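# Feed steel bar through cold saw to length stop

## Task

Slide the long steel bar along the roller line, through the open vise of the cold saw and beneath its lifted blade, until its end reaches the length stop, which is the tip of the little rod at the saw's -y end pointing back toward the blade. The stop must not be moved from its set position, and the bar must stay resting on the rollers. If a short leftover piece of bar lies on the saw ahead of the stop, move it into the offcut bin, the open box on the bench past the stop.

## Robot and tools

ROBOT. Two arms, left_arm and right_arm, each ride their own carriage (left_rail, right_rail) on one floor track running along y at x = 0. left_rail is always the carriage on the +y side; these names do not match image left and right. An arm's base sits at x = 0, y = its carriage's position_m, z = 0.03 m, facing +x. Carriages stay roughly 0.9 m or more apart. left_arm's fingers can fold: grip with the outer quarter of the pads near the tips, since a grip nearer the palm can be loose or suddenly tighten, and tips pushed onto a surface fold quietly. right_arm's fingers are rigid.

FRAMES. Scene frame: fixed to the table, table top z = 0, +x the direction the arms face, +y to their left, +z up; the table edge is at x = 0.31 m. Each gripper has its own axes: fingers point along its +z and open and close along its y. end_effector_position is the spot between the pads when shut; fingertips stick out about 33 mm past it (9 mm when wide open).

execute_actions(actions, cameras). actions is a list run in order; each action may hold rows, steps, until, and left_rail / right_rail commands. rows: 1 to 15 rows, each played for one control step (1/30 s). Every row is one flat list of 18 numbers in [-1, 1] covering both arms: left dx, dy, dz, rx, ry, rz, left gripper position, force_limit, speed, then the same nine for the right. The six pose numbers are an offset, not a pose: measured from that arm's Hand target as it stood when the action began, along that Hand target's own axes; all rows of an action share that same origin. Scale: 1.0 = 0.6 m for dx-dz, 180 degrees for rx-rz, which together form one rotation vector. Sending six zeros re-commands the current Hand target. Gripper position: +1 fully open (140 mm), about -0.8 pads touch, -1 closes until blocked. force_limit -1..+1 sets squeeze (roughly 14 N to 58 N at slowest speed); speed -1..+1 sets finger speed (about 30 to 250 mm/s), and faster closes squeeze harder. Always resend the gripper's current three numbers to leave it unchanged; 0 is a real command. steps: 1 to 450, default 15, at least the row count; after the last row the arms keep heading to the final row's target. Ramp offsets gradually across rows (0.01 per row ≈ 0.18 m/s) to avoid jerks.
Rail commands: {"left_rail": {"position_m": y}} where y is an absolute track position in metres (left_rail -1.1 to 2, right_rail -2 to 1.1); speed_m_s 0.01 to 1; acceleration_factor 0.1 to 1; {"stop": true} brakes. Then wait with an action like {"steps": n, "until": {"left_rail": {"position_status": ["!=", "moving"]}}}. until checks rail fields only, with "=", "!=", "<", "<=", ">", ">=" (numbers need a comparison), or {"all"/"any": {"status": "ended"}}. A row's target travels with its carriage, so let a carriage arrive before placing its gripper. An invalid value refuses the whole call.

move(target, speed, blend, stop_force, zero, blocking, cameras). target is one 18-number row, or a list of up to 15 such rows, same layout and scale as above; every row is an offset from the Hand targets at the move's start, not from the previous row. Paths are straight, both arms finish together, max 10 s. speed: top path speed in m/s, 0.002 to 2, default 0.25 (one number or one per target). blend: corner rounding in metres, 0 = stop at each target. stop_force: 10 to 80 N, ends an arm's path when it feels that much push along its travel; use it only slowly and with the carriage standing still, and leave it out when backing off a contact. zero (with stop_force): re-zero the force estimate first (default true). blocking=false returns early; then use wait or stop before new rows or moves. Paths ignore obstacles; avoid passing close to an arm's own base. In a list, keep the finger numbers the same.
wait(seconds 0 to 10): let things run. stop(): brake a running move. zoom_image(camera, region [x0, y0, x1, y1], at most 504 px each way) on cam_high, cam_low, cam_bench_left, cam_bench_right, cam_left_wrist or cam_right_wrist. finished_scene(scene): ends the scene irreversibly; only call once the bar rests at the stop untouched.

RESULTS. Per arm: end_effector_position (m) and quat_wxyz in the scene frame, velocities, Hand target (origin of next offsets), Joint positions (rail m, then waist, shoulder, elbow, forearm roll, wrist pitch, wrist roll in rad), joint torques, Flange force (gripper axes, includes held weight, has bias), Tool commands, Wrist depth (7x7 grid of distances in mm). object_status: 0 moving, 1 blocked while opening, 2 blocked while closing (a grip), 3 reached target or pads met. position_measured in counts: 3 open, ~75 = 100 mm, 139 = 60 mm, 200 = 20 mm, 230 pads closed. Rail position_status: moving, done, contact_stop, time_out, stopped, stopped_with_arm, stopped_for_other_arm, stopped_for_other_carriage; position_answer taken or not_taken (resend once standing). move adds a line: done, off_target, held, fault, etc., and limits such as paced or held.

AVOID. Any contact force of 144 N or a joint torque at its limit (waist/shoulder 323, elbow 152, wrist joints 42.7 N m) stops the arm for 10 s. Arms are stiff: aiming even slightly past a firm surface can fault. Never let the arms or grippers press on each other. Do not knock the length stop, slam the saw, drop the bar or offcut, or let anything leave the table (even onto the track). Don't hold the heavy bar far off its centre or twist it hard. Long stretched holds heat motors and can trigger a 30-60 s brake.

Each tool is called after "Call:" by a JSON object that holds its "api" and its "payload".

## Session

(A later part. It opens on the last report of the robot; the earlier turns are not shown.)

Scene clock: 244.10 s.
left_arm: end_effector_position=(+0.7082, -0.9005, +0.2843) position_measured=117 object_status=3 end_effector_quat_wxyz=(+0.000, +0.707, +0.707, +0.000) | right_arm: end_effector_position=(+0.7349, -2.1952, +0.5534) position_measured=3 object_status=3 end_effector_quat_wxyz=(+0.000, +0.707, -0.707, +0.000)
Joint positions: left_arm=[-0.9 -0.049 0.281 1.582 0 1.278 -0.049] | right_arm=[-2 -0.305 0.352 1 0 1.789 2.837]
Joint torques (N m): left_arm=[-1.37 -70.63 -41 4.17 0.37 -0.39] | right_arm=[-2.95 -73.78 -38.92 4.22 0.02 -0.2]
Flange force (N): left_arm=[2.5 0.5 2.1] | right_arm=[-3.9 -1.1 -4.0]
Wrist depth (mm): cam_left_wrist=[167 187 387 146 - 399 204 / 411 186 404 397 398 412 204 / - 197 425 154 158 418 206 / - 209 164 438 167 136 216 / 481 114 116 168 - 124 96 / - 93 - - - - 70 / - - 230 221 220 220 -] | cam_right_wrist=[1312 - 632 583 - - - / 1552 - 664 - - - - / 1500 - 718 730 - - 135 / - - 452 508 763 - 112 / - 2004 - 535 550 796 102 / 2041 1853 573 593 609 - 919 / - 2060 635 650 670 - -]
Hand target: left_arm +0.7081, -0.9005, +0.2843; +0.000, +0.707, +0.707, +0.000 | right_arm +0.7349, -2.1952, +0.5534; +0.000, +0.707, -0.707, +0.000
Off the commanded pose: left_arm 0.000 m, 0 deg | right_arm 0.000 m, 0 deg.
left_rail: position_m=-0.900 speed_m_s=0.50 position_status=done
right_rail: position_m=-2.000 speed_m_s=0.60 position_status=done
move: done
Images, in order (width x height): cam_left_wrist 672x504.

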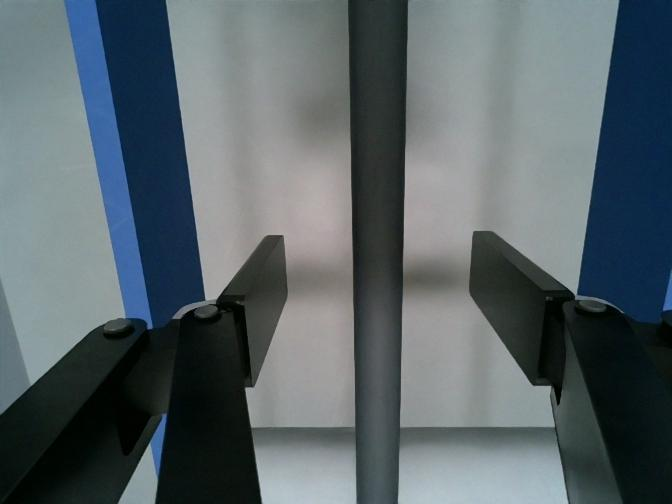

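Call:
{"api": "move", "payload": {"target": [0,0.001,0,0,0,0,-1,-0.2,-1,0,0,0,0,0,0,1,-0.3,-0.5], "cameras": []}}

Call:
{"api": "wait", "payload": {"seconds": 0.8, "cameras": []}}

Call:
{"api": "move", "payload": {"target": [0,0.012,0,0,0,0,-1,-0.2,-1,0,0,0,0,0,0,1,-0.3,-0.5], "speed": 0.05, "cameras": []}}

Call:
{"api": "move", "payload": {"target": [0,0,0,0,0,0,0.1,-0.2,-0.5,0,0,0,0,0,0,1,-0.3,-0.5], "cameras": []}}

Call:
{"api": "wait", "payload": {"seconds": 0.8, "cameras": []}}

Call:
{"api": "move", "payload": {"target": [0,0,-0.22,0,0,0,0.1,-0.2,-0.5,0,0,0,0,0,0,1,-0.3,-0.5], "cameras": []}}

Call:
{"api": "execute_actions", "payload": {"actions": [{"left_rail":{"position_m":-0.15,"speed_m_s":0.5},"steps":250,"until":{"left_rail":{"position_status":["!=","moving"]}}}], "cameras": ["cam_high"]}}

Call:
{"api": "zoom_image", "payload": {"camera": "cam_high", "region": [372, 80, 672, 260]}}

Call:
{"api": "move", "payload": {"target": [0,0,0.22,0,0,0,0.1,-0.2,-0.5,0,0,0,0,0,0,1,-0.3,-0.5], "speed": 0.15, "cameras": ["cam_left_wrist"]}}

Scene clock: 261.20 s.
left_arm: end_effector_position=(+0.7087, -0.9005, +0.2843) position_measured=201 object_status=0 end_effector_quat_wxyz=(+0.000, +0.707, +0.707, +0.000) | right_arm: end_effector_position=(+0.7349, -2.1952, +0.5534) position_measured=3 object_status=3 end_effector_quat_wxyz=(+0.000, +0.707, -0.707, +0.000)
Joint positions: left_arm=[-0.9 -0.049 0.282 1.581 0 1.278 -0.049] | right_arm=[-2 -0.305 0.352 1 0 1.789 2.837]
Joint torques (N m): left_arm=[-1.41 -66.27 -41.27 4.22 -2.17 -0.48] | right_arm=[-2.64 -73.82 -39.16 4.27 -0.01 -0.26]
Flange force (N): left_arm=[2.5 -5.4 -4.1] | right_arm=[-4.0 -0.2 -3.6]
Wrist depth (mm): cam_left_wrist=[167 201 - 141 380 373 203 / - 198 - 397 391 396 204 / 435 198 429 417 154 - 205 / 456 210 - 159 157 445 217 / - 209 90 102 110 94 208 / - - 79 73 - 71 74 / - - - - - - 71] | cam_right_wrist=[1282 - - 589 606 - 630 / 1432 646 - 668 656 - 700 / 1470 125 711 - - - 135 / - 126 513 506 580 - 112 / - 2161 519 534 551 805 - / 1968 2370 619 591 609 1021 - / - 2250 573 648 700 747 -]
Hand target: left_arm +0.7087, -0.9005, +0.2843; +0.000, +0.707, +0.707, +0.000 | right_arm +0.7349, -2.1952, +0.5534; +0.000, +0.707, -0.707, +0.000
Off the commanded pose: left_arm 0.000 m, 0 deg | right_arm 0.000 m, 0 deg.
left_rail: position_m=-0.900 speed_m_s=0.50 position_status=done
right_rail: position_m=-2.000 speed_m_s=0.60 position_status=done
move: done
No camera images: "cameras" was empty.

Scene clock: 262.00 s.
left_arm: end_effector_position=(+0.7088, -0.9005, +0.2843) position_measured=201 object_status=2 end_effector_quat_wxyz=(+0.000, +0.707, +0.707, +0.000) | right_arm: end_effector_position=(+0.7349, -2.1952, +0.5534) position_measured=3 object_status=3 end_effector_quat_wxyz=(+0.000, +0.707, -0.707, +0.000)
Joint positions: left_arm=[-0.9 -0.049 0.282 1.581 0 1.278 -0.049] | right_arm=[-2 -0.305 0.352 1 0 1.789 2.837]
Joint torques (N m): left_arm=[-1.45 -65.86 -41.56 4.2 -2.45 -0.44] | right_arm=[-2.79 -73.94 -39.15 4.26 0.01 -0.23]
Flange force (N): left_arm=[2.7 -6.5 -4.3] | right_arm=[-3.9 -0.7 -3.6]
Wrist depth (mm): cam_left_wrist=[167 200 - 379 376 379 212 / 417 198 - 397 - 395 204 / 435 197 428 153 427 422 205 / 464 210 446 158 161 - 217 / 488 224 90 102 110 94 207 / - - 79 73 - 72 74 / - - - - - - 71] | cam_right_wrist=[1297 - - - - 576 585 / 1404 - - - - 643 - / 1480 - - - 718 689 135 / - - 440 503 695 760 112 / - 1764 - 538 540 835 102 / 1986 1837 625 594 632 882 - / - 2183 668 645 695 745 -]
Hand target: left_arm +0.7087, -0.9005, +0.2843; +0.000, +0.707, +0.707, +0.000 | right_arm +0.7349, -2.1952, +0.5534; +0.000, +0.707, -0.707, +0.000
Tool commands: left_gripper/position=-1.0 left_gripper/force_limit=-0.2 left_gripper/speed=-1.0 right_gripper/position=+1.0 right_gripper/force_limit=-0.3 right_gripper/speed=-0.5
Off the commanded pose: left_arm 0.000 m, 0 deg | right_arm 0.000 m, 0 deg.
left_rail: position_m=-0.900 speed_m_s=0.50 position_status=done
right_rail: position_m=-2.000 speed_m_s=0.60 position_status=done
wait: 0.80 s
No camera images: "cameras" was empty.

Scene clock: 262.70 s.
left_arm: end_effector_position=(+0.7159, -0.9005, +0.2843) position_measured=201 object_status=2 end_effector_quat_wxyz=(+0.000, +0.707, +0.707, +0.000) | right_arm: end_effector_position=(+0.7349, -2.1952, +0.5534) position_measured=3 object_status=3 end_effector_quat_wxyz=(+0.000, +0.707, -0.707, +0.000)
Joint positions: left_arm=[-0.9 -0.049 0.293 1.566 0 1.282 -0.049] | right_arm=[-2 -0.305 0.352 1 0 1.789 2.837]
Joint torques (N m): left_arm=[-1.42 -66.07 -41.7 4.48 -3.1 0.13] | right_arm=[-3.08 -74.24 -38.91 4.21 -0.03 -0.26]
Flange force (N): left_arm=[1.7 -7.8 -5.9] | right_arm=[-4.0 -2.1 -4.3]
Wrist depth (mm): cam_left_wrist=[167 203 387 137 382 378 191 / 170 201 404 395 398 398 203 / 439 213 428 159 420 - 204 / 450 211 459 159 160 - 204 / 484 210 96 102 111 94 196 / 508 - 79 73 - 71 74 / - - - - - - 71] | cam_right_wrist=[1289 579 - - 607 599 - / 1395 - 645 - 635 - - / 1500 120 709 - - - 136 / - - 515 509 - 747 112 / - 2321 - 534 517 - - / 1986 2041 - 594 597 - - / - 2183 - 646 713 740 -]
Hand target: left_arm +0.7159, -0.9005, +0.2843; +0.000, +0.707, +0.707, +0.000 | right_arm +0.7349, -2.1952, +0.5534; +0.000, +0.707, -0.707, +0.000
Off the commanded pose: left_arm 0.000 m, 0 deg | right_arm 0.000 m, 0 deg.
left_rail: position_m=-0.900 speed_m_s=0.50 position_status=done
right_rail: position_m=-2.000 speed_m_s=0.60 position_status=done
move: done
No camera images: "cameras" was empty.

Scene clock: 263.63 s.
left_arm: end_effector_position=(+0.7160, -0.9005, +0.2842) position_measured=117 object_status=0 end_effector_quat_wxyz=(+0.000, +0.707, +0.707, +0.000) | right_arm: end_effector_position=(+0.7349, -2.1952, +0.5534) position_measured=3 object_status=3 end_effector_quat_wxyz=(+0.000, +0.707, -0.707, +0.000)
Joint positions: left_arm=[-0.9 -0.049 0.293 1.566 0 1.282 -0.049] | right_arm=[-2 -0.305 0.352 1 0 1.789 2.837]
Joint torques (N m): left_arm=[-1.28 -72 -40.99 4.13 0.38 -0.41] | right_arm=[-2.8 -73.39 -39.27 4.23 0 -0.21]
Flange force (N): left_arm=[2.1 1.2 2.3] | right_arm=[-4.3 0.7 -3.1]
Wrist depth (mm): cam_left_wrist=[167 216 389 - 380 379 192 / 176 200 - - 397 395 202 / 435 213 408 151 - - 203 / 445 211 160 161 167 259 204 / - 198 116 171 466 124 96 / - 93 502 491 483 - 70 / - - 229 221 221 220 -] | cam_right_wrist=[1320 - - - - - - / 1387 662 668 656 - - - / 1490 709 711 - - - 135 / - - 449 504 763 - 112 / - 1633 609 532 508 823 - / 1968 1917 668 591 614 - - / - 2227 - 643 662 668 -]
Hand target: left_arm +0.7159, -0.9005, +0.2843; +0.000, +0.707, +0.707, +0.000 | right_arm +0.7349, -2.1952, +0.5534; +0.000, +0.707, -0.707, +0.000
Off the commanded pose: left_arm 0.000 m, 0 deg | right_arm 0.000 m, 0 deg.
left_rail: position_m=-0.900 speed_m_s=0.50 position_status=done
right_rail: position_m=-2.000 speed_m_s=0.60 position_status=done
move: done
No camera images: "cameras" was empty.

Scene clock: 264.43 s.
left_arm: end_effector_position=(+0.7159, -0.9005, +0.2842) position_measured=117 object_status=3 end_effector_quat_wxyz=(+0.000, +0.707, +0.707, +0.000) | right_arm: end_effector_position=(+0.7349, -2.1952, +0.5534) position_measured=3 object_status=3 end_effector_quat_wxyz=(+0.000, +0.707, -0.707, +0.000)
Joint positions: left_arm=[-0.9 -0.049 0.293 1.566 0 1.282 -0.049] | right_arm=[-2 -0.305 0.352 1 0 1.789 2.837]
Joint torques (N m): left_arm=[-1.34 -71.91 -40.92 4.13 0.37 -0.4] | right_arm=[-2.95 -73.85 -38.8 4.19 -0.09 -0.26]
Flange force (N): left_arm=[2.5 1.3 2.2] | right_arm=[-4.0 -1.5 -4.6]
Wrist depth (mm): cam_left_wrist=[167 203 386 378 - 382 192 / 175 202 399 401 - 395 202 / 432 213 438 152 423 450 203 / 456 211 445 159 166 149 205 / - 198 116 467 470 124 96 / - 93 494 175 495 - 70 / - - 230 221 220 220 -] | cam_right_wrist=[1297 621 - - - 593 604 / 1387 - - - - 630 - / 1490 119 - - - - 134 / - - 442 507 - - 112 / - 787 685 536 542 868 - / - - 666 593 573 861 930 / - 2120 656 646 704 1002 -]
Hand target: left_arm +0.7159, -0.9005, +0.2843; +0.000, +0.707, +0.707, +0.000 | right_arm +0.7349, -2.1952, +0.5534; +0.000, +0.707, -0.707, +0.000
Tool commands: left_gripper/position=+0.1 left_gripper/force_limit=-0.2 left_gripper/speed=-0.5 right_gripper/position=+1.0 right_gripper/force_limit=-0.3 right_gripper/speed=-0.5
Off the commanded pose: left_arm 0.000 m, 0 deg | right_arm 0.000 m, 0 deg.
left_rail: position_m=-0.900 speed_m_s=0.50 position_status=done
right_rail: position_m=-2.000 speed_m_s=0.60 position_status=done
wait: 0.80 s
No camera images: "cameras" was empty.

Scene clock: 265.37 s.
left_arm: end_effector_position=(+0.7159, -0.9005, +0.4163) position_measured=117 object_status=3 end_effector_quat_wxyz=(+0.000, +0.707, +0.707, +0.000) | right_arm: end_effector_position=(+0.7349, -2.1952, +0.5534) position_measured=3 object_status=3 end_effector_quat_wxyz=(+0.000, +0.707, -0.707, +0.000)
Joint positions: left_arm=[-0.9 -0.049 0.256 1.375 0 1.511 -0.049] | right_arm=[-2 -0.305 0.352 1 0 1.789 2.837]
Joint torques (N m): left_arm=[-1.35 -69.28 -42.76 4.33 0.4 -0.38] | right_arm=[-2.75 -73.72 -38.92 4.22 -0.03 -0.31]
Flange force (N): left_arm=[2.4 0.1 2.3] | right_arm=[-4.0 -0.7 -4.2]
Wrist depth (mm): cam_left_wrist=[- - 501 262 - 312 - / 559 - 359 524 - 315 530 / 565 - 357 555 - 314 554 / 634 - 163 301 - 150 566 / - 622 116 354 350 124 88 / - 93 365 342 - - 70 / - - - 612 600 - -] | cam_right_wrist=[1289 596 - 618 477 - - / 1395 650 693 641 - - - / 1510 146 499 - - 693 135 / - - 438 506 - - 112 / - 1884 645 534 530 - - / - - 645 591 576 - - / - 2227 - 645 740 664 -]
Hand target: left_arm +0.7159, -0.9005, +0.4163; +0.000, +0.707, +0.707, +0.000 | right_arm +0.7349, -2.1952, +0.5534; +0.000, +0.707, -0.707, +0.000
Off the commanded pose: left_arm 0.000 m, 0 deg | right_arm 0.000 m, 0 deg.
left_rail: position_m=-0.900 speed_m_s=0.50 position_status=done
right_rail: position_m=-2.000 speed_m_s=0.60 position_status=done
move: done
No camera images: "cameras" was empty.

Scene clock: 269.47 s.
left_arm: end_effector_position=(+0.7159, -0.1505, +0.4163) position_measured=117 object_status=3 end_effector_quat_wxyz=(+0.000, +0.707, +0.707, +0.000) | right_arm: end_effector_position=(+0.7349, -2.1952, +0.5534) position_measured=3 object_status=3 end_effector_quat_wxyz=(+0.000, +0.707, -0.707, +0.000)
Joint positions: left_arm=[-0.15 -0.049 0.256 1.375 0 1.511 -0.049] | right_arm=[-2 -0.305 0.352 1 0 1.789 2.837]
Joint torques (N m): left_arm=[-1.42 -70.07 -42.63 4.29 0.4 -0.39] | right_arm=[-2.59 -73.82 -38.98 4.24 -0.07 -0.25]
Flange force (N): left_arm=[2.6 1.0 1.7] | right_arm=[-3.7 -0.8 -4.2]
Wrist depth (mm): cam_left_wrist=[525 510 512 497 - 311 497 / 545 - 321 303 293 301 - / 588 546 309 303 299 307 - / 617 - 163 309 591 154 582 / - - 116 510 541 124 85 / - 93 424 446 431 - 70 / - - - 393 384 - -] | cam_right_wrist=[1304 618 616 609 - - - / 1387 - - - 648 - - / 1490 124 742 - 704 - 135 / - 126 506 503 713 - 112 / - 1736 582 535 540 - 102 / 1986 2004 562 597 612 - - / - - 664 648 693 1030 -]
Hand target: left_arm +0.7159, -0.1505, +0.4163; +0.000, +0.707, +0.707, +0.000 | right_arm +0.7349, -2.1952, +0.5534; +0.000, +0.707, -0.707, +0.000
Tool commands: left_gripper/position=+0.1 left_gripper/force_limit=-0.2 left_gripper/speed=-0.5 right_gripper/position=+1.0 right_gripper/force_limit=-0.3 right_gripper/speed=-0.5
Off the commanded pose: left_arm 0.000 m, 0 deg | right_arm 0.000 m, 0 deg.
left_rail: position_m=-0.150 speed_m_s=0.50 position_status=done
right_rail: position_m=-2.000 speed_m_s=0.60 position_status=done
Images, in order (width x height): cam_high 672x504.

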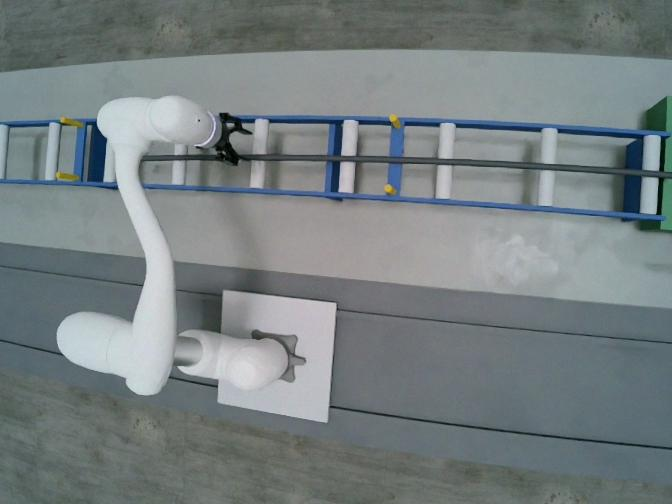

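Scaled by 1.680 from the camera's 672x504 image, which has a finer 960x720 frame.

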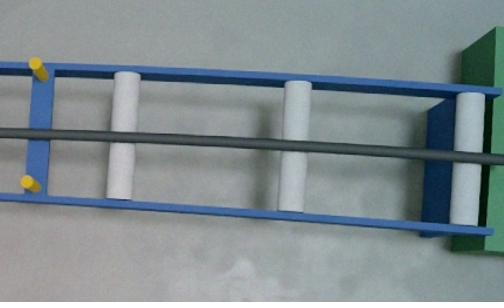

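Scene clock: 270.70 s.
left_arm: end_effector_position=(+0.7160, -0.1505, +0.2843) position_measured=117 object_status=3 end_effector_quat_wxyz=(+0.000, +0.707, +0.707, +0.000) | right_arm: end_effector_position=(+0.7349, -2.1952, +0.5534) position_measured=3 object_status=3 end_effector_quat_wxyz=(+0.000, +0.707, -0.707, +0.000)
Joint positions: left_arm=[-0.15 -0.049 0.293 1.566 0 1.282 -0.049] | right_arm=[-2 -0.305 0.352 1 0 1.789 2.837]
Joint torques (N m): left_arm=[-1.21 -71.7 -41.01 4.13 0.37 -0.41] | right_arm=[-2.86 -73.62 -38.84 4.28 0.03 -0.26]
Flange force (N): left_arm=[2.3 0.6 2.0] | right_arm=[-4.0 -0.8 -4.2]
Wrist depth (mm): cam_left_wrist=[167 216 389 140 386 379 191 / 175 189 402 146 395 389 192 / 417 175 174 155 170 167 166 / - 195 163 161 182 180 195 / - 198 116 169 - 124 96 / - 93 388 183 399 - 70 / - - 334 196 328 - -] | cam_right_wrist=[1289 611 656 - - - - / 1404 666 - - 680 - - / 1432 146 707 - - 691 136 / - - 455 503 - - 112 / - - 562 535 557 835 102 / 1986 1968 568 591 611 - 946 / - 2273 - 646 698 1030 -]
Hand target: left_arm +0.7159, -0.1505, +0.2843; +0.000, +0.707, +0.707, +0.000 | right_arm +0.7349, -2.1952, +0.5534; +0.000, +0.707, -0.707, +0.000
Off the commanded pose: left_arm 0.000 m, 0 deg | right_arm 0.000 m, 0 deg.
left_rail: position_m=-0.150 speed_m_s=0.50 position_status=done
right_rail: position_m=-2.000 speed_m_s=0.60 position_status=done
move: done
Images, in order (width x height): cam_left_wrist 672x504.

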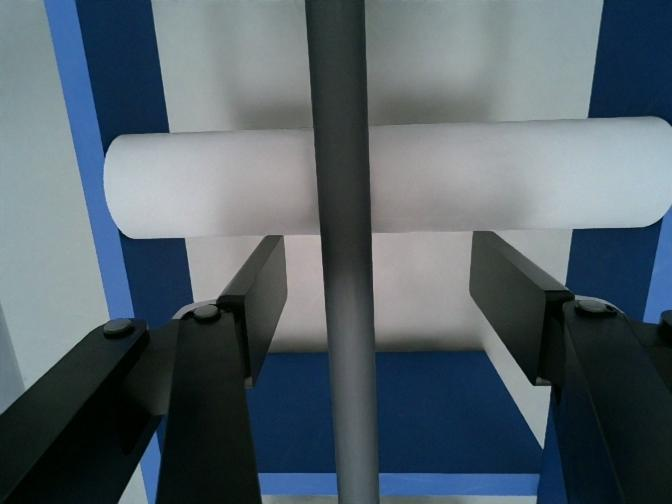

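Call:
{"api": "move", "payload": {"target": [0,-0.0197,0,0,0,0,0.1,-0.2,-0.5,0,0,0,0,0,0,1,-0.3,-0.5], "speed": 0.1, "cameras": []}}

Call:
{"api": "move", "payload": {"target": [0,0,0,0,0,0,-1,-0.2,-1,0,0,0,0,0,0,1,-0.3,-0.5], "cameras": []}}

Call:
{"api": "wait", "payload": {"seconds": 0.8, "cameras": []}}

Call:
{"api": "move", "payload": {"target": [0,0.004,0,0,0,0,-1,-0.2,-1,0,0,0,0,0,0,1,-0.3,-0.5], "speed": 0.03, "cameras": ["cam_left_wrist"]}}

Call:
{"api": "execute_actions", "payload": {"actions": [{"left_rail":{"position_m":-0.38,"speed_m_s":0.15},"steps":250,"until":{"left_rail":{"position_status":["!=","moving"]}}}], "cameras": ["cam_right_wrist","cam_high"]}}

Call:
{"api": "zoom_image", "payload": {"camera": "cam_high", "region": [372, 80, 672, 260]}}

Call:
{"api": "zoom_image", "payload": {"camera": "cam_right_wrist", "region": [272, 400, 412, 504]}}

Scene clock: 290.87 s.
left_arm: end_effector_position=(+0.7041, -0.1505, +0.2842) position_measured=117 object_status=3 end_effector_quat_wxyz=(+0.000, +0.707, +0.707, +0.000) | right_arm: end_effector_position=(+0.7349, -2.1952, +0.5534) position_measured=3 object_status=3 end_effector_quat_wxyz=(+0.000, +0.707, -0.707, +0.000)
Joint positions: left_arm=[-0.15 -0.05 0.275 1.591 0 1.276 -0.05] | right_arm=[-2 -0.305 0.352 1 0 1.789 2.837]
Joint torques (N m): left_arm=[-1.37 -69.99 -40.84 4.13 0.39 -0.43] | right_arm=[-2.94 -74.05 -39.01 4.22 -0.04 -0.22]
Flange force (N): left_arm=[2.6 1.3 2.1] | right_arm=[-3.9 -1.3 -4.0]
Wrist depth (mm): cam_left_wrist=[- 191 - 138 380 381 200 / - 184 407 150 393 387 201 / - 177 173 170 169 168 166 / 467 195 164 181 439 150 212 / 475 197 116 467 465 124 92 / - 93 387 384 395 - 70 / - - 336 319 316 - -] | cam_right_wrist=[1260 - - - - 637 - / 1395 637 - - 668 621 - / 1480 125 - 720 - - 664 / - 125 466 507 - - 112 / - 2120 - 532 546 - - / 1986 1986 - 596 648 - - / - 2296 632 646 707 711 -]
Hand target: left_arm +0.7041, -0.1505, +0.2843; +0.000, +0.707, +0.707, +0.000 | right_arm +0.7349, -2.1952, +0.5534; +0.000, +0.707, -0.707, +0.000
Off the commanded pose: left_arm 0.000 m, 0 deg | right_arm 0.000 m, 0 deg.
left_rail: position_m=-0.150 speed_m_s=0.50 position_status=done
right_rail: position_m=-2.000 speed_m_s=0.60 position_status=done
move: done
No camera images: "cameras" was empty.

Scene clock: 292.93 s.
left_arm: end_effector_position=(+0.7041, -0.1505, +0.2843) position_measured=201 object_status=0 end_effector_quat_wxyz=(+0.000, +0.707, +0.707, +0.000) | right_arm: end_effector_position=(+0.7349, -2.1952, +0.5534) position_measured=3 object_status=3 end_effector_quat_wxyz=(+0.000, +0.707, -0.707, +0.000)
Joint positions: left_arm=[-0.15 -0.05 0.275 1.591 0 1.276 -0.05] | right_arm=[-2 -0.305 0.352 1 0 1.789 2.837]
Joint torques (N m): left_arm=[-1.44 -64.86 -41.93 4.48 -3.03 -0.03] | right_arm=[-3.09 -73.92 -38.93 4.27 0.01 -0.24]
Flange force (N): left_arm=[2.1 -7.6 -5.0] | right_arm=[-4.1 -1.3 -4.1]
Wrist depth (mm): cam_left_wrist=[391 191 385 138 377 376 209 / 411 183 397 151 389 389 200 / 432 177 173 171 170 168 166 / 460 195 257 160 164 455 213 / 494 202 90 102 111 94 214 / - - 79 73 - 72 74 / - - - - - - 71] | cam_right_wrist=[1289 632 - 637 628 606 591 / 1395 - - 643 633 618 - / 1470 124 - - 728 - 676 / - 118 459 502 633 - 112 / - 1542 - 536 530 851 102 / 1986 1807 - 589 596 - - / - 2183 594 645 676 660 -]
Hand target: left_arm +0.7041, -0.1505, +0.2843; +0.000, +0.707, +0.707, +0.000 | right_arm +0.7349, -2.1952, +0.5534; +0.000, +0.707, -0.707, +0.000
Off the commanded pose: left_arm 0.000 m, 0 deg | right_arm 0.000 m, 0 deg.
left_rail: position_m=-0.150 speed_m_s=0.50 position_status=done
right_rail: position_m=-2.000 speed_m_s=0.60 position_status=done
move: done
No camera images: "cameras" was empty.

Scene clock: 293.73 s.
left_arm: end_effector_position=(+0.7041, -0.1505, +0.2843) position_measured=201 object_status=2 end_effector_quat_wxyz=(+0.000, +0.707, +0.707, +0.000) | right_arm: end_effector_position=(+0.7349, -2.1952, +0.5534) position_measured=3 object_status=3 end_effector_quat_wxyz=(+0.000, +0.707, -0.707, +0.000)
Joint positions: left_arm=[-0.15 -0.05 0.275 1.591 0 1.276 -0.05] | right_arm=[-2 -0.305 0.352 1 0 1.789 2.837]
Joint torques (N m): left_arm=[-1.31 -64.91 -42.32 4.45 -3.08 -0.03] | right_arm=[-2.64 -74.14 -38.8 4.26 -0.12 -0.19]
Flange force (N): left_arm=[2.0 -8.2 -4.7] | right_arm=[-3.4 -1.8 -4.9]
Wrist depth (mm): cam_left_wrist=[389 191 - 138 382 381 209 / - 183 - 146 392 389 200 / - 177 173 171 170 168 166 / 457 195 452 160 161 438 213 / 473 201 90 101 111 98 213 / - - 79 73 - 71 74 / - - - - - - 71] | cam_right_wrist=[1282 606 - - 641 - - / 1404 630 - - 630 660 - / 1510 124 670 687 - 693 645 / - 125 - 507 - - 112 / - 885 - 536 540 - - / 2041 2080 685 597 588 - - / - 2183 641 648 685 652 -]
Hand target: left_arm +0.7041, -0.1505, +0.2843; +0.000, +0.707, +0.707, +0.000 | right_arm +0.7349, -2.1952, +0.5534; +0.000, +0.707, -0.707, +0.000
Tool commands: left_gripper/position=-1.0 left_gripper/force_limit=-0.2 left_gripper/speed=-1.0 right_gripper/position=+1.0 right_gripper/force_limit=-0.3 right_gripper/speed=-0.5
Off the commanded pose: left_arm 0.000 m, 0 deg | right_arm 0.000 m, 0 deg.
left_rail: position_m=-0.150 speed_m_s=0.50 position_status=done
right_rail: position_m=-2.000 speed_m_s=0.60 position_status=done
wait: 0.80 s
No camera images: "cameras" was empty.

Scene clock: 294.43 s.
left_arm: end_effector_position=(+0.7065, -0.1506, +0.2843) position_measured=201 object_status=2 end_effector_quat_wxyz=(+0.000, +0.707, +0.707, +0.000) | right_arm: end_effector_position=(+0.7349, -2.1952, +0.5534) position_measured=3 object_status=3 end_effector_quat_wxyz=(+0.000, +0.707, -0.707, +0.000)
Joint positions: left_arm=[-0.15 -0.05 0.279 1.586 0 1.277 -0.05] | right_arm=[-2 -0.305 0.352 1 0 1.789 2.837]
Joint torques (N m): left_arm=[-1.4 -68.05 -44.52 4.48 -3.32 -0.17] | right_arm=[-2.9 -73.73 -38.91 4.24 -0.02 -0.22]
Flange force (N): left_arm=[2.4 -8.3 -1.2] | right_arm=[-3.9 -1.1 -4.0]
Wrist depth (mm): cam_left_wrist=[389 196 400 140 380 - 206 / 411 183 177 146 397 179 197 / - 176 173 170 169 168 166 / - 195 450 160 158 - 209 / - 204 90 101 111 94 210 / - - 79 73 - 71 74 / - - - - - - 71] | cam_right_wrist=[1274 - 612 - 539 616 586 / 1352 - 650 - 652 698 - / 1460 118 698 - 732 - 136 / - 125 530 504 536 - 112 / - 1822 - 535 551 802 102 / 2004 2060 683 593 609 - - / - 2296 656 650 709 787 -]
Hand target: left_arm +0.7065, -0.1505, +0.2843; +0.000, +0.707, +0.707, +0.000 | right_arm +0.7349, -2.1952, +0.5534; +0.000, +0.707, -0.707, +0.000
Off the commanded pose: left_arm 0.000 m, 0 deg | right_arm 0.000 m, 0 deg.
left_rail: position_m=-0.150 speed_m_s=0.50 position_status=done
right_rail: position_m=-2.000 speed_m_s=0.60 position_status=done
move: done
Images, in order (width x height): cam_left_wrist 672x504.

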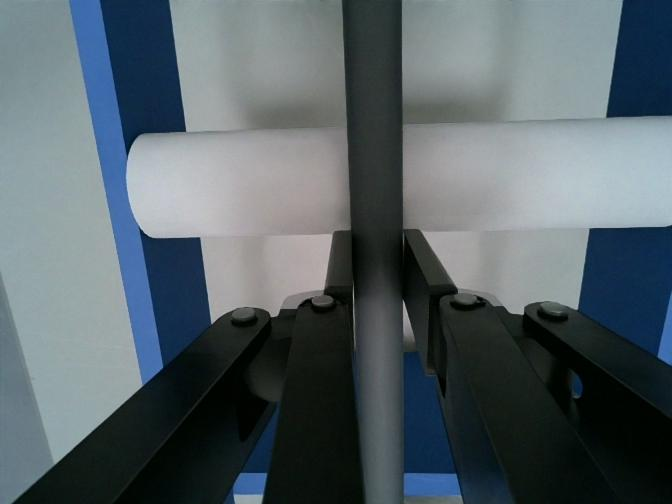

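Scene clock: 296.93 s.
left_arm: end_effector_position=(+0.7065, -0.3805, +0.2843) position_measured=201 object_status=2 end_effector_quat_wxyz=(+0.000, +0.707, +0.707, +0.000) | right_arm: end_effector_position=(+0.7349, -2.1952, +0.5534) position_measured=3 object_status=3 end_effector_quat_wxyz=(+0.000, +0.707, -0.707, +0.000)
Joint positions: left_arm=[-0.38 -0.05 0.279 1.586 0 1.277 -0.05] | right_arm=[-2 -0.305 0.352 1 0 1.789 2.837]
Joint torques (N m): left_arm=[-1.69 -67.8 -43.78 4.31 -2.76 -0.12] | right_arm=[-2.76 -73.74 -38.97 4.28 0.01 -0.2]
Flange force (N): left_arm=[2.9 -7.6 -1.3] | right_arm=[-3.9 -0.5 -4.0]
Wrist depth (mm): cam_left_wrist=[- 195 - 141 383 380 216 / 414 194 - - 395 - 206 / 435 193 254 161 245 246 218 / 460 205 446 160 159 435 209 / 476 202 90 101 111 98 190 / - - 79 73 - 72 74 / - - - - - - 71] | cam_right_wrist=[1282 614 616 - 596 - - / 1378 635 662 - - - 604 / 1490 145 660 689 - - 135 / - - 454 506 607 - 112 / - 1645 - 536 551 - 102 / 2041 2004 643 594 599 - - / - 2250 632 650 732 695 -]
Hand target: left_arm +0.7065, -0.3805, +0.2843; +0.000, +0.707, +0.707, +0.000 | right_arm +0.7349, -2.1952, +0.5534; +0.000, +0.707, -0.707, +0.000
Tool commands: left_gripper/position=-1.0 left_gripper/force_limit=-0.2 left_gripper/speed=-1.0 right_gripper/position=+1.0 right_gripper/force_limit=-0.3 right_gripper/speed=-0.5
Off the commanded pose: left_arm 0.000 m, 0 deg | right_arm 0.000 m, 0 deg.
left_rail: position_m=-0.380 speed_m_s=0.15 position_status=done
right_rail: position_m=-2.000 speed_m_s=0.60 position_status=done
Images, in order (width x height): cam_high 672x504, cam_right_wrist 672x504.

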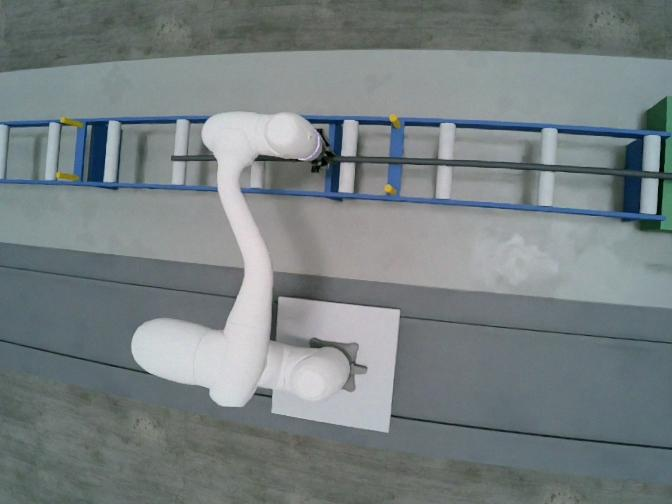

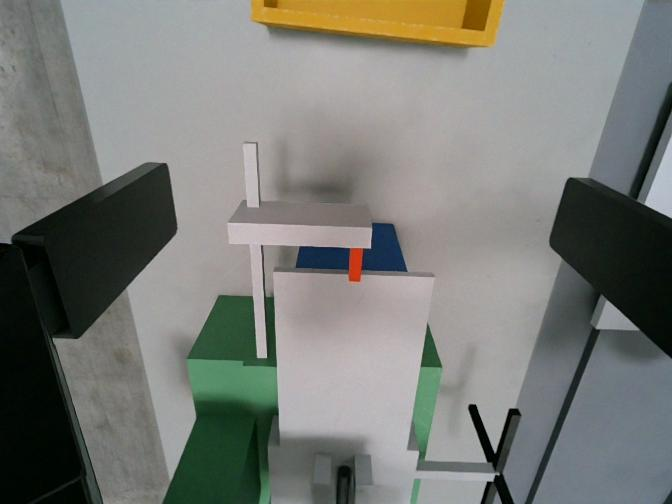

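Scaled by 1.680 from the camera's 672x504 image, which has a finer 960x720 frame.

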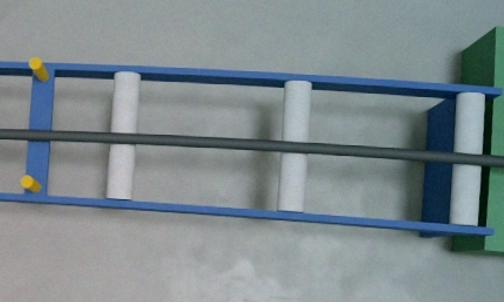

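Scaled by 3.600 from the camera's 672x504 image, which has a finer 960x720 frame.

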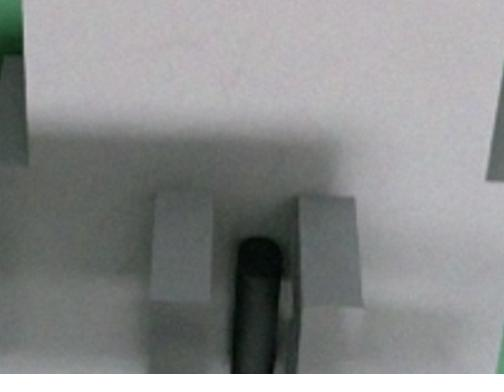

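Call:
{"api": "execute_actions", "payload": {"actions": [{"left_rail":{"position_m":-0.6,"speed_m_s":0.1},"steps":250,"until":{"left_rail":{"position_status":["!=","moving"]}}}], "cameras": ["cam_right_wrist"]}}

Call:
{"api": "zoom_image", "payload": {"camera": "cam_right_wrist", "region": [322, 230, 422, 310]}}

Scene clock: 304.33 s.
left_arm: end_effector_position=(+0.7065, -0.6006, +0.2842) position_measured=201 object_status=2 end_effector_quat_wxyz=(+0.000, +0.707, +0.707, +0.000) | right_arm: end_effector_position=(+0.7349, -2.1952, +0.5534) position_measured=3 object_status=3 end_effector_quat_wxyz=(+0.000, +0.707, -0.707, +0.000)
Joint positions: left_arm=[-0.6 -0.05 0.279 1.586 0 1.277 -0.05] | right_arm=[-2 -0.305 0.352 1 0 1.789 2.837]
Joint torques (N m): left_arm=[-1.44 -68.32 -43.39 4.38 -2.51 -0.13] | right_arm=[-2.9 -74.48 -39.03 4.26 -0.02 -0.21]
Flange force (N): left_arm=[2.4 -6.1 -1.1] | right_arm=[-3.6 -2.0 -4.1]
Wrist depth (mm): cam_left_wrist=[- 196 - 140 - - 206 / - 194 - - 393 404 207 / 435 180 182 177 177 175 173 / - 190 190 160 165 438 191 / 481 219 96 101 111 98 210 / - - 79 73 - 72 74 / - - - - - - 71] | cam_right_wrist=[1282 616 - - - 609 - / 1369 - 660 - - - - / 1470 134 666 - - - 135 / - 125 515 502 752 - 112 / - 1884 680 535 536 878 - / 2004 2041 - 583 623 829 - / - - 643 643 700 768 -]
Hand target: left_arm +0.7065, -0.6005, +0.2843; +0.000, +0.707, +0.707, +0.000 | right_arm +0.7349, -2.1952, +0.5534; +0.000, +0.707, -0.707, +0.000
Tool commands: left_gripper/position=-1.0 left_gripper/force_limit=-0.2 left_gripper/speed=-1.0 right_gripper/position=+1.0 right_gripper/force_limit=-0.3 right_gripper/speed=-0.5
Off the commanded pose: left_arm 0.000 m, 0 deg | right_arm 0.000 m, 0 deg.
left_rail: position_m=-0.600 speed_m_s=0.10 position_status=done
right_rail: position_m=-2.000 speed_m_s=0.60 position_status=done
Images, in order (width x height): cam_right_wrist 672x504.

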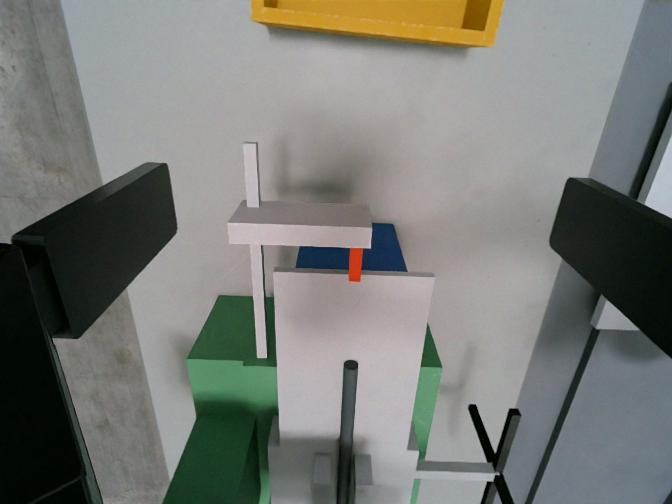

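Scaled by 5.040 from the camera's 672x504 image, which has a finer 960x720 frame.

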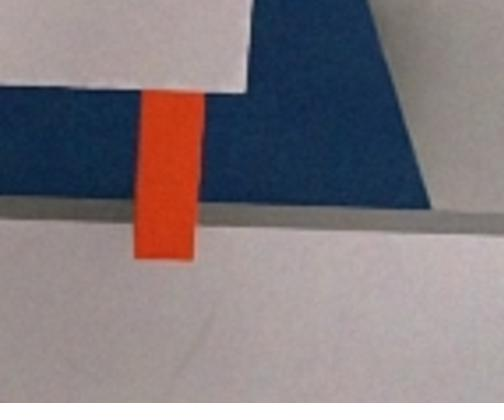

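Call:
{"api": "execute_actions", "payload": {"actions": [{"left_rail":{"position_m":-0.71,"speed_m_s":0.06},"steps":250,"until":{"left_rail":{"position_status":["!=","moving"]}}}], "cameras": ["cam_right_wrist"]}}

Call:
{"api": "zoom_image", "payload": {"camera": "cam_right_wrist", "region": [330, 262, 380, 302]}}

Scene clock: 309.73 s.
left_arm: end_effector_position=(+0.7065, -0.7106, +0.2842) position_measured=201 object_status=2 end_effector_quat_wxyz=(+0.000, +0.707, +0.707, +0.000) | right_arm: end_effector_position=(+0.7349, -2.1952, +0.5534) position_measured=3 object_status=3 end_effector_quat_wxyz=(+0.000, +0.707, -0.707, +0.000)
Joint positions: left_arm=[-0.71 -0.05 0.279 1.586 0 1.277 -0.05] | right_arm=[-2 -0.305 0.352 1 0 1.789 2.837]
Joint torques (N m): left_arm=[-1.44 -68.2 -43.17 4.4 -2.36 -0.11] | right_arm=[-2.92 -73.73 -38.91 4.26 -0.04 -0.23]
Flange force (N): left_arm=[2.2 -6.0 -1.0] | right_arm=[-4.2 -0.9 -4.3]
Wrist depth (mm): cam_left_wrist=[391 196 391 138 377 376 216 / 414 183 - 146 - 399 207 / 430 193 - 153 424 423 218 / - 193 193 161 164 184 184 / - 197 96 101 111 95 183 / - - 79 73 - 71 74 / - - - - - - 71] | cam_right_wrist=[1312 618 619 599 - 630 606 / 1387 - - - 648 - - / 1490 - - - - - 134 / - 125 460 503 720 - 112 / - 2023 - 539 535 885 - / 1951 1884 - 589 614 - - / - 2250 612 646 654 - -]
Hand target: left_arm +0.7065, -0.7105, +0.2843; +0.000, +0.707, +0.707, +0.000 | right_arm +0.7349, -2.1952, +0.5534; +0.000, +0.707, -0.707, +0.000
Tool commands: left_gripper/position=-1.0 left_gripper/force_limit=-0.2 left_gripper/speed=-1.0 right_gripper/position=+1.0 right_gripper/force_limit=-0.3 right_gripper/speed=-0.5
Off the commanded pose: left_arm 0.000 m, 0 deg | right_arm 0.000 m, 0 deg.
left_rail: position_m=-0.710 speed_m_s=0.06 position_status=done
right_rail: position_m=-2.000 speed_m_s=0.60 position_status=done
Images, in order (width x height): cam_right_wrist 672x504.

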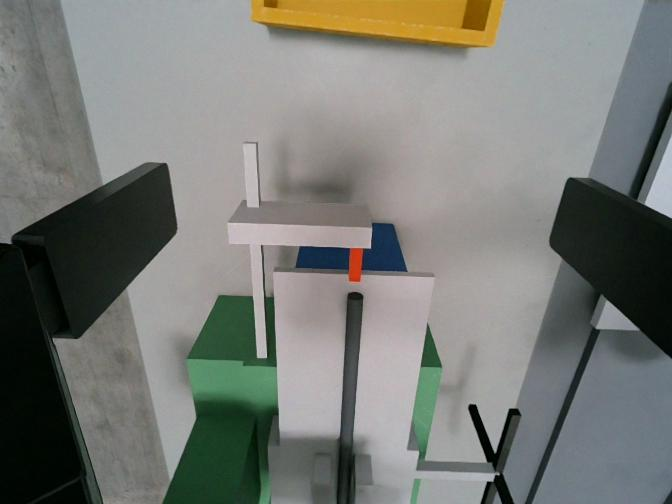

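Scaled by 10.080 from the camera's 672x504 image, which has a finer 960x720 frame.

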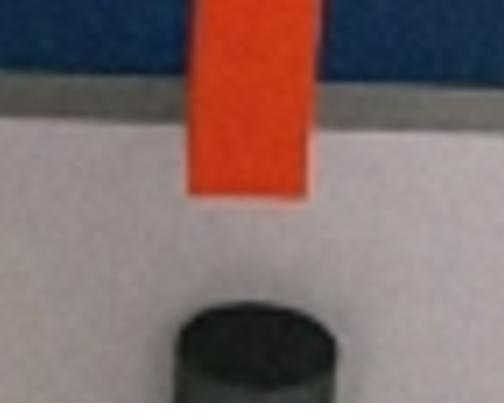

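Call:
{"api": "execute_actions", "payload": {"actions": [{"left_rail":{"position_m":-0.728,"speed_m_s":0.02},"steps":250,"until":{"left_rail":{"position_status":["!=","moving"]}}}], "cameras": ["cam_right_wrist"]}}

Call:
{"api": "zoom_image", "payload": {"camera": "cam_right_wrist", "region": [330, 262, 380, 302]}}

Scene clock: 314.60 s.
left_arm: end_effector_position=(+0.7065, -0.7286, +0.2842) position_measured=201 object_status=2 end_effector_quat_wxyz=(+0.000, +0.707, +0.707, +0.000) | right_arm: end_effector_position=(+0.7349, -2.1952, +0.5534) position_measured=3 object_status=3 end_effector_quat_wxyz=(+0.000, +0.707, -0.707, +0.000)
Joint positions: left_arm=[-0.728 -0.05 0.279 1.586 0 1.277 -0.05] | right_arm=[-2 -0.305 0.352 1 0 1.789 2.837]
Joint torques (N m): left_arm=[-1.56 -68.05 -43.07 4.38 -2.32 -0.08] | right_arm=[-2.91 -73.97 -38.99 4.24 -0.07 -0.25]
Flange force (N): left_arm=[2.5 -5.9 -1.0] | right_arm=[-4.1 -1.2 -4.2]
Wrist depth (mm): cam_left_wrist=[166 195 - 139 384 376 206 / - 194 - 145 395 - 207 / - 193 - 158 414 188 189 / - 187 183 160 163 177 175 / - 201 96 101 111 98 210 / - - 79 73 - 71 74 / - - - - - - 71] | cam_right_wrist=[1320 - - 616 - 606 645 / 1395 - - - 654 - 685 / 1480 134 - 691 - - 135 / - 125 502 503 709 - 112 / - 1807 521 534 519 - - / - 2183 - 591 623 - - / - 2205 628 645 676 802 -]
Hand target: left_arm +0.7065, -0.7286, +0.2843; +0.000, +0.707, +0.707, +0.000 | right_arm +0.7349, -2.1952, +0.5534; +0.000, +0.707, -0.707, +0.000
Tool commands: left_gripper/position=-1.0 left_gripper/force_limit=-0.2 left_gripper/speed=-1.0 right_gripper/position=+1.0 right_gripper/force_limit=-0.3 right_gripper/speed=-0.5
Off the commanded pose: left_arm 0.000 m, 0 deg | right_arm 0.000 m, 0 deg.
left_rail: position_m=-0.728 speed_m_s=0.02 position_status=done
right_rail: position_m=-2.000 speed_m_s=0.60 position_status=done
Images, in order (width x height): cam_right_wrist 672x504.

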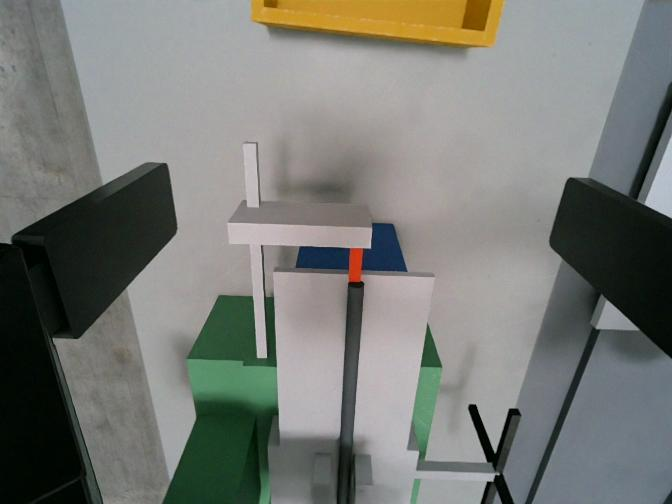

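Scaled by 10.080 from the camera's 672x504 image, which has a finer 960x720 frame.

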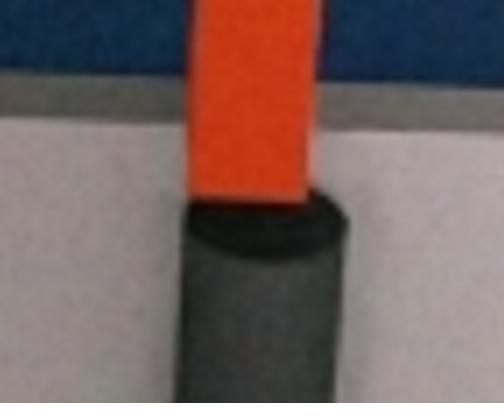

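Call:
{"api": "execute_actions", "payload": {"actions": [{"left_rail":{"position_m":-0.7335,"speed_m_s":0.01},"steps":250,"until":{"left_rail":{"position_status":["!=","moving"]}}}], "cameras": ["cam_right_wrist"]}}

Call:
{"api": "zoom_image", "payload": {"camera": "cam_right_wrist", "region": [330, 262, 380, 302]}}

Call:
{"api": "execute_actions", "payload": {"actions": [{"left_rail":{"position_m":-0.7342},"steps":60,"until":{"left_rail":{"position_status":["!=","moving"]}}}], "cameras": []}}

Scene clock: 319.93 s.
left_arm: end_effector_position=(+0.7065, -0.7341, +0.2842) position_measured=201 object_status=2 end_effector_quat_wxyz=(+0.000, +0.707, +0.707, +0.000) | right_arm: end_effector_position=(+0.7349, -2.1952, +0.5534) position_measured=3 object_status=3 end_effector_quat_wxyz=(+0.000, +0.707, -0.707, +0.000)
Joint positions: left_arm=[-0.734 -0.05 0.279 1.586 0 1.277 -0.05] | right_arm=[-2 -0.305 0.352 1 0 1.789 2.837]
Joint torques (N m): left_arm=[-1.54 -68.2 -43.12 4.34 -2.33 -0.11] | right_arm=[-2.99 -73.69 -38.93 4.23 -0.01 -0.28]
Flange force (N): left_arm=[2.2 -5.5 -0.9] | right_arm=[-4.1 -1.0 -4.0]
Wrist depth (mm): cam_left_wrist=[- 195 392 138 384 378 216 / - 194 388 397 399 396 208 / - 186 187 154 179 402 187 / - 184 181 161 163 176 174 / - 204 90 101 111 94 211 / - - 79 73 - 71 74 / - - - - - - 71] | cam_right_wrist=[1274 - 599 666 612 577 630 / 1387 - - - 676 645 641 / 1470 119 488 742 666 674 660 / - 125 437 502 650 779 112 / - 1822 - 532 524 835 102 / 1968 2060 606 589 633 1021 - / - 2161 - 645 704 713 -]
Hand target: left_arm +0.7065, -0.7341, +0.2843; +0.000, +0.707, +0.707, +0.000 | right_arm +0.7349, -2.1952, +0.5534; +0.000, +0.707, -0.707, +0.000
Tool commands: left_gripper/position=-1.0 left_gripper/force_limit=-0.2 left_gripper/speed=-1.0 right_gripper/position=+1.0 right_gripper/force_limit=-0.3 right_gripper/speed=-0.5
Off the commanded pose: left_arm 0.000 m, 0 deg | right_arm 0.000 m, 0 deg.
left_rail: position_m=-0.734 speed_m_s=0.01 position_status=done
right_rail: position_m=-2.000 speed_m_s=0.60 position_status=done
Images, in order (width x height): cam_right_wrist 672x504.

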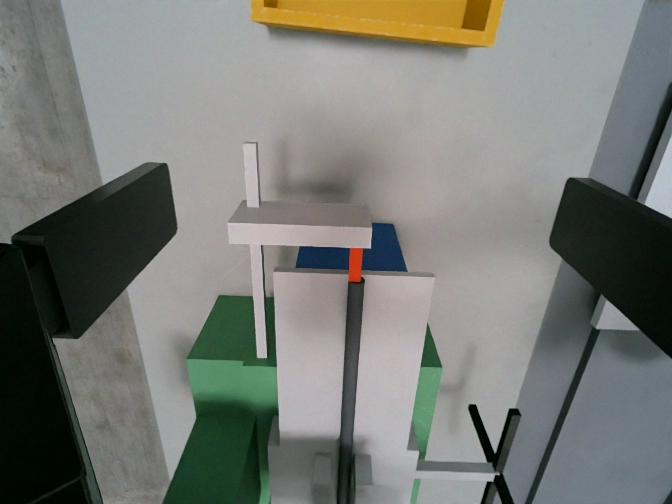

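Scaled by 10.080 from the camera's 672x504 image, which has a finer 960x720 frame.

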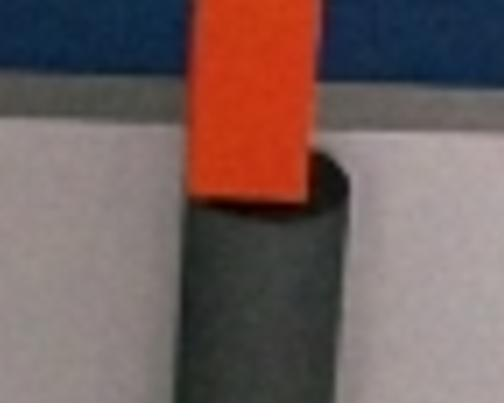

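Scene clock: 320.27 s.
left_arm: end_effector_position=(+0.7065, -0.7348, +0.2842) position_measured=201 object_status=2 end_effector_quat_wxyz=(+0.000, +0.707, +0.707, +0.000) | right_arm: end_effector_position=(+0.7349, -2.1952, +0.5534) position_measured=3 object_status=3 end_effector_quat_wxyz=(+0.000, +0.707, -0.707, +0.000)
Joint positions: left_arm=[-0.734 -0.05 0.279 1.586 0 1.277 -0.05] | right_arm=[-2 -0.305 0.352 1 0 1.789 2.837]
Joint torques (N m): left_arm=[-1.39 -68.24 -43.13 4.38 -2.42 -0.1] | right_arm=[-3.25 -73.82 -39.14 4.25 -0.08 -0.21]
Flange force (N): left_arm=[2.0 -5.3 -0.8] | right_arm=[-4.4 -0.6 -3.8]
Wrist depth (mm): cam_left_wrist=[168 196 388 142 381 - 205 / 411 183 - 147 399 406 207 / 434 186 190 154 184 190 185 / 458 184 181 161 163 177 175 / 481 219 96 101 111 95 210 / - - 79 73 - 71 74 / - - - - - - 71] | cam_right_wrist=[1336 607 606 641 - - 565 / 1387 - 645 - - - 704 / 1480 124 493 - - 650 674 / - 135 444 508 621 771 112 / - 893 - 532 554 841 - / 2004 2004 670 588 589 - - / - 2205 630 643 648 790 -]
Hand target: left_arm +0.7065, -0.7348, +0.2843; +0.000, +0.707, +0.707, +0.000 | right_arm +0.7349, -2.1952, +0.5534; +0.000, +0.707, -0.707, +0.000
Tool commands: left_gripper/position=-1.0 left_gripper/force_limit=-0.2 left_gripper/speed=-1.0 right_gripper/position=+1.0 right_gripper/force_limit=-0.3 right_gripper/speed=-0.5
Off the commanded pose: left_arm 0.000 m, 0 deg | right_arm 0.000 m, 0 deg.
left_rail: position_m=-0.734 speed_m_s=0.01 position_status=done
right_rail: position_m=-2.000 speed_m_s=0.60 position_status=done
No camera images: "cameras" was empty.

Call:
{"api": "execute_actions", "payload": {"actions": [{"left_rail":{"position_m":-0.735},"steps":60,"until":{"left_rail":{"position_status":["!=","moving"]}}}], "cameras": ["cam_right_wrist"]}}

Call:
{"api": "zoom_image", "payload": {"camera": "cam_right_wrist", "region": [330, 262, 380, 302]}}

Scene clock: 323.70 s.
left_arm: end_effector_position=(+0.7065, -0.7355, +0.2842) position_measured=201 object_status=2 end_effector_quat_wxyz=(+0.000, +0.707, +0.707, +0.000) | right_arm: end_effector_position=(+0.7349, -2.1952, +0.5534) position_measured=3 object_status=3 end_effector_quat_wxyz=(+0.000, +0.707, -0.707, +0.000)
Joint positions: left_arm=[-0.735 -0.05 0.279 1.586 0 1.277 -0.05] | right_arm=[-2 -0.305 0.352 1 0 1.789 2.837]
Joint torques (N m): left_arm=[-1.69 -68.08 -43.21 4.23 -2.51 -0.09] | right_arm=[-3.06 -73.54 -39.16 4.24 -0.03 -0.23]
Flange force (N): left_arm=[2.5 -6.0 -1.2] | right_arm=[-4.5 -0.1 -3.4]
Wrist depth (mm): cam_left_wrist=[390 196 387 141 - 380 206 / 411 183 405 146 395 396 207 / 421 186 183 154 194 185 183 / 460 184 181 161 163 177 174 / 508 204 90 101 111 98 210 / - - 79 73 - 71 74 / - - - - - - 71] | cam_right_wrist=[1282 - - 618 593 648 - / 1387 - - - - 599 - / 1490 124 - - - - 136 / - - 456 502 765 - 112 / - 1441 596 535 535 - - / - 2060 645 589 614 - - / - 2227 - 646 720 755 -]
Hand target: left_arm +0.7065, -0.7355, +0.2843; +0.000, +0.707, +0.707, +0.000 | right_arm +0.7349, -2.1952, +0.5534; +0.000, +0.707, -0.707, +0.000
Tool commands: left_gripper/position=-1.0 left_gripper/force_limit=-0.2 left_gripper/speed=-1.0 right_gripper/position=+1.0 right_gripper/force_limit=-0.3 right_gripper/speed=-0.5
Off the commanded pose: left_arm 0.000 m, 0 deg | right_arm 0.000 m, 0 deg.
left_rail: position_m=-0.735 speed_m_s=0.01 position_status=done
right_rail: position_m=-2.000 speed_m_s=0.60 position_status=done
Images, in order (width x height): cam_right_wrist 672x504.

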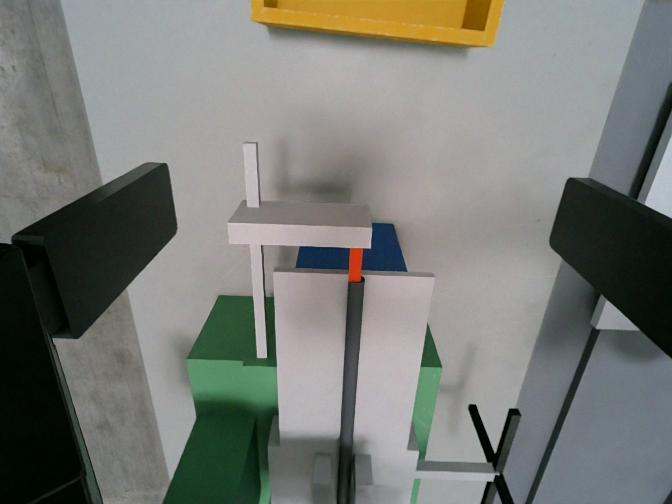

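Scaled by 10.080 from the camera's 672x504 image, which has a finer 960x720 frame.

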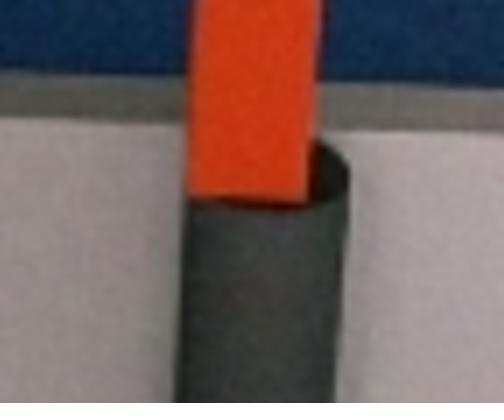

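Line ~207; near. One more 0.7 mm.

Call:
{"api": "execute_actions", "payload": {"actions": [{"left_rail":{"position_m":-0.7357},"steps":60,"until":{"left_rail":{"position_status":["!=","moving"]}}}], "cameras": []}}

Scene clock: 326.23 s.
left_arm: end_effector_position=(+0.7065, -0.7361, +0.2842) position_measured=201 object_status=2 end_effector_quat_wxyz=(+0.000, +0.707, +0.707, +0.000) | right_arm: end_effector_position=(+0.7349, -2.1952, +0.5534) position_measured=3 object_status=3 end_effector_quat_wxyz=(+0.000, +0.707, -0.707, +0.000)
Joint positions: left_arm=[-0.736 -0.049 0.279 1.586 0 1.277 -0.05] | right_arm=[-2 -0.305 0.352 1 0 1.789 2.837]
Joint torques (N m): left_arm=[-13.45 -68.05 -43.9 -1.11 -2.88 -0.11] | right_arm=[-2.9 -73.74 -39.07 4.25 -0.06 -0.22]
Flange force (N): left_arm=[18.9 -6.0 -0.7] | right_arm=[-4.1 -0.5 -3.9]
Wrist depth (mm): cam_left_wrist=[386 196 391 143 - 372 216 / 412 194 402 396 - 377 208 / - 186 187 158 178 179 182 / 463 184 180 160 164 176 175 / - 203 90 101 111 95 211 / - - 79 73 - 71 74 / - - - - - - 71] | cam_right_wrist=[1267 - - - - 594 616 / 1369 - 662 709 - - - / 1490 146 711 693 683 689 136 / - 135 454 503 621 - 112 / - 2004 570 535 560 848 - / 2060 2273 591 593 596 - - / - 2183 571 641 704 1025 -]
Hand target: left_arm +0.7065, -0.7362, +0.2843; +0.000, +0.707, +0.707, +0.000 | right_arm +0.7349, -2.1952, +0.5534; +0.000, +0.707, -0.707, +0.000
Tool commands: left_gripper/position=-1.0 left_gripper/force_limit=-0.2 left_gripper/speed=-1.0 right_gripper/position=+1.0 right_gripper/force_limit=-0.3 right_gripper/speed=-0.5
Off the commanded pose: left_arm 0.000 m, 0 deg | right_arm 0.000 m, 0 deg.
left_rail: position_m=-0.736 speed_m_s=0.01 position_status=done
right_rail: position_m=-2.000 speed_m_s=0.60 position_status=done
No camera images: "cameras" was empty.


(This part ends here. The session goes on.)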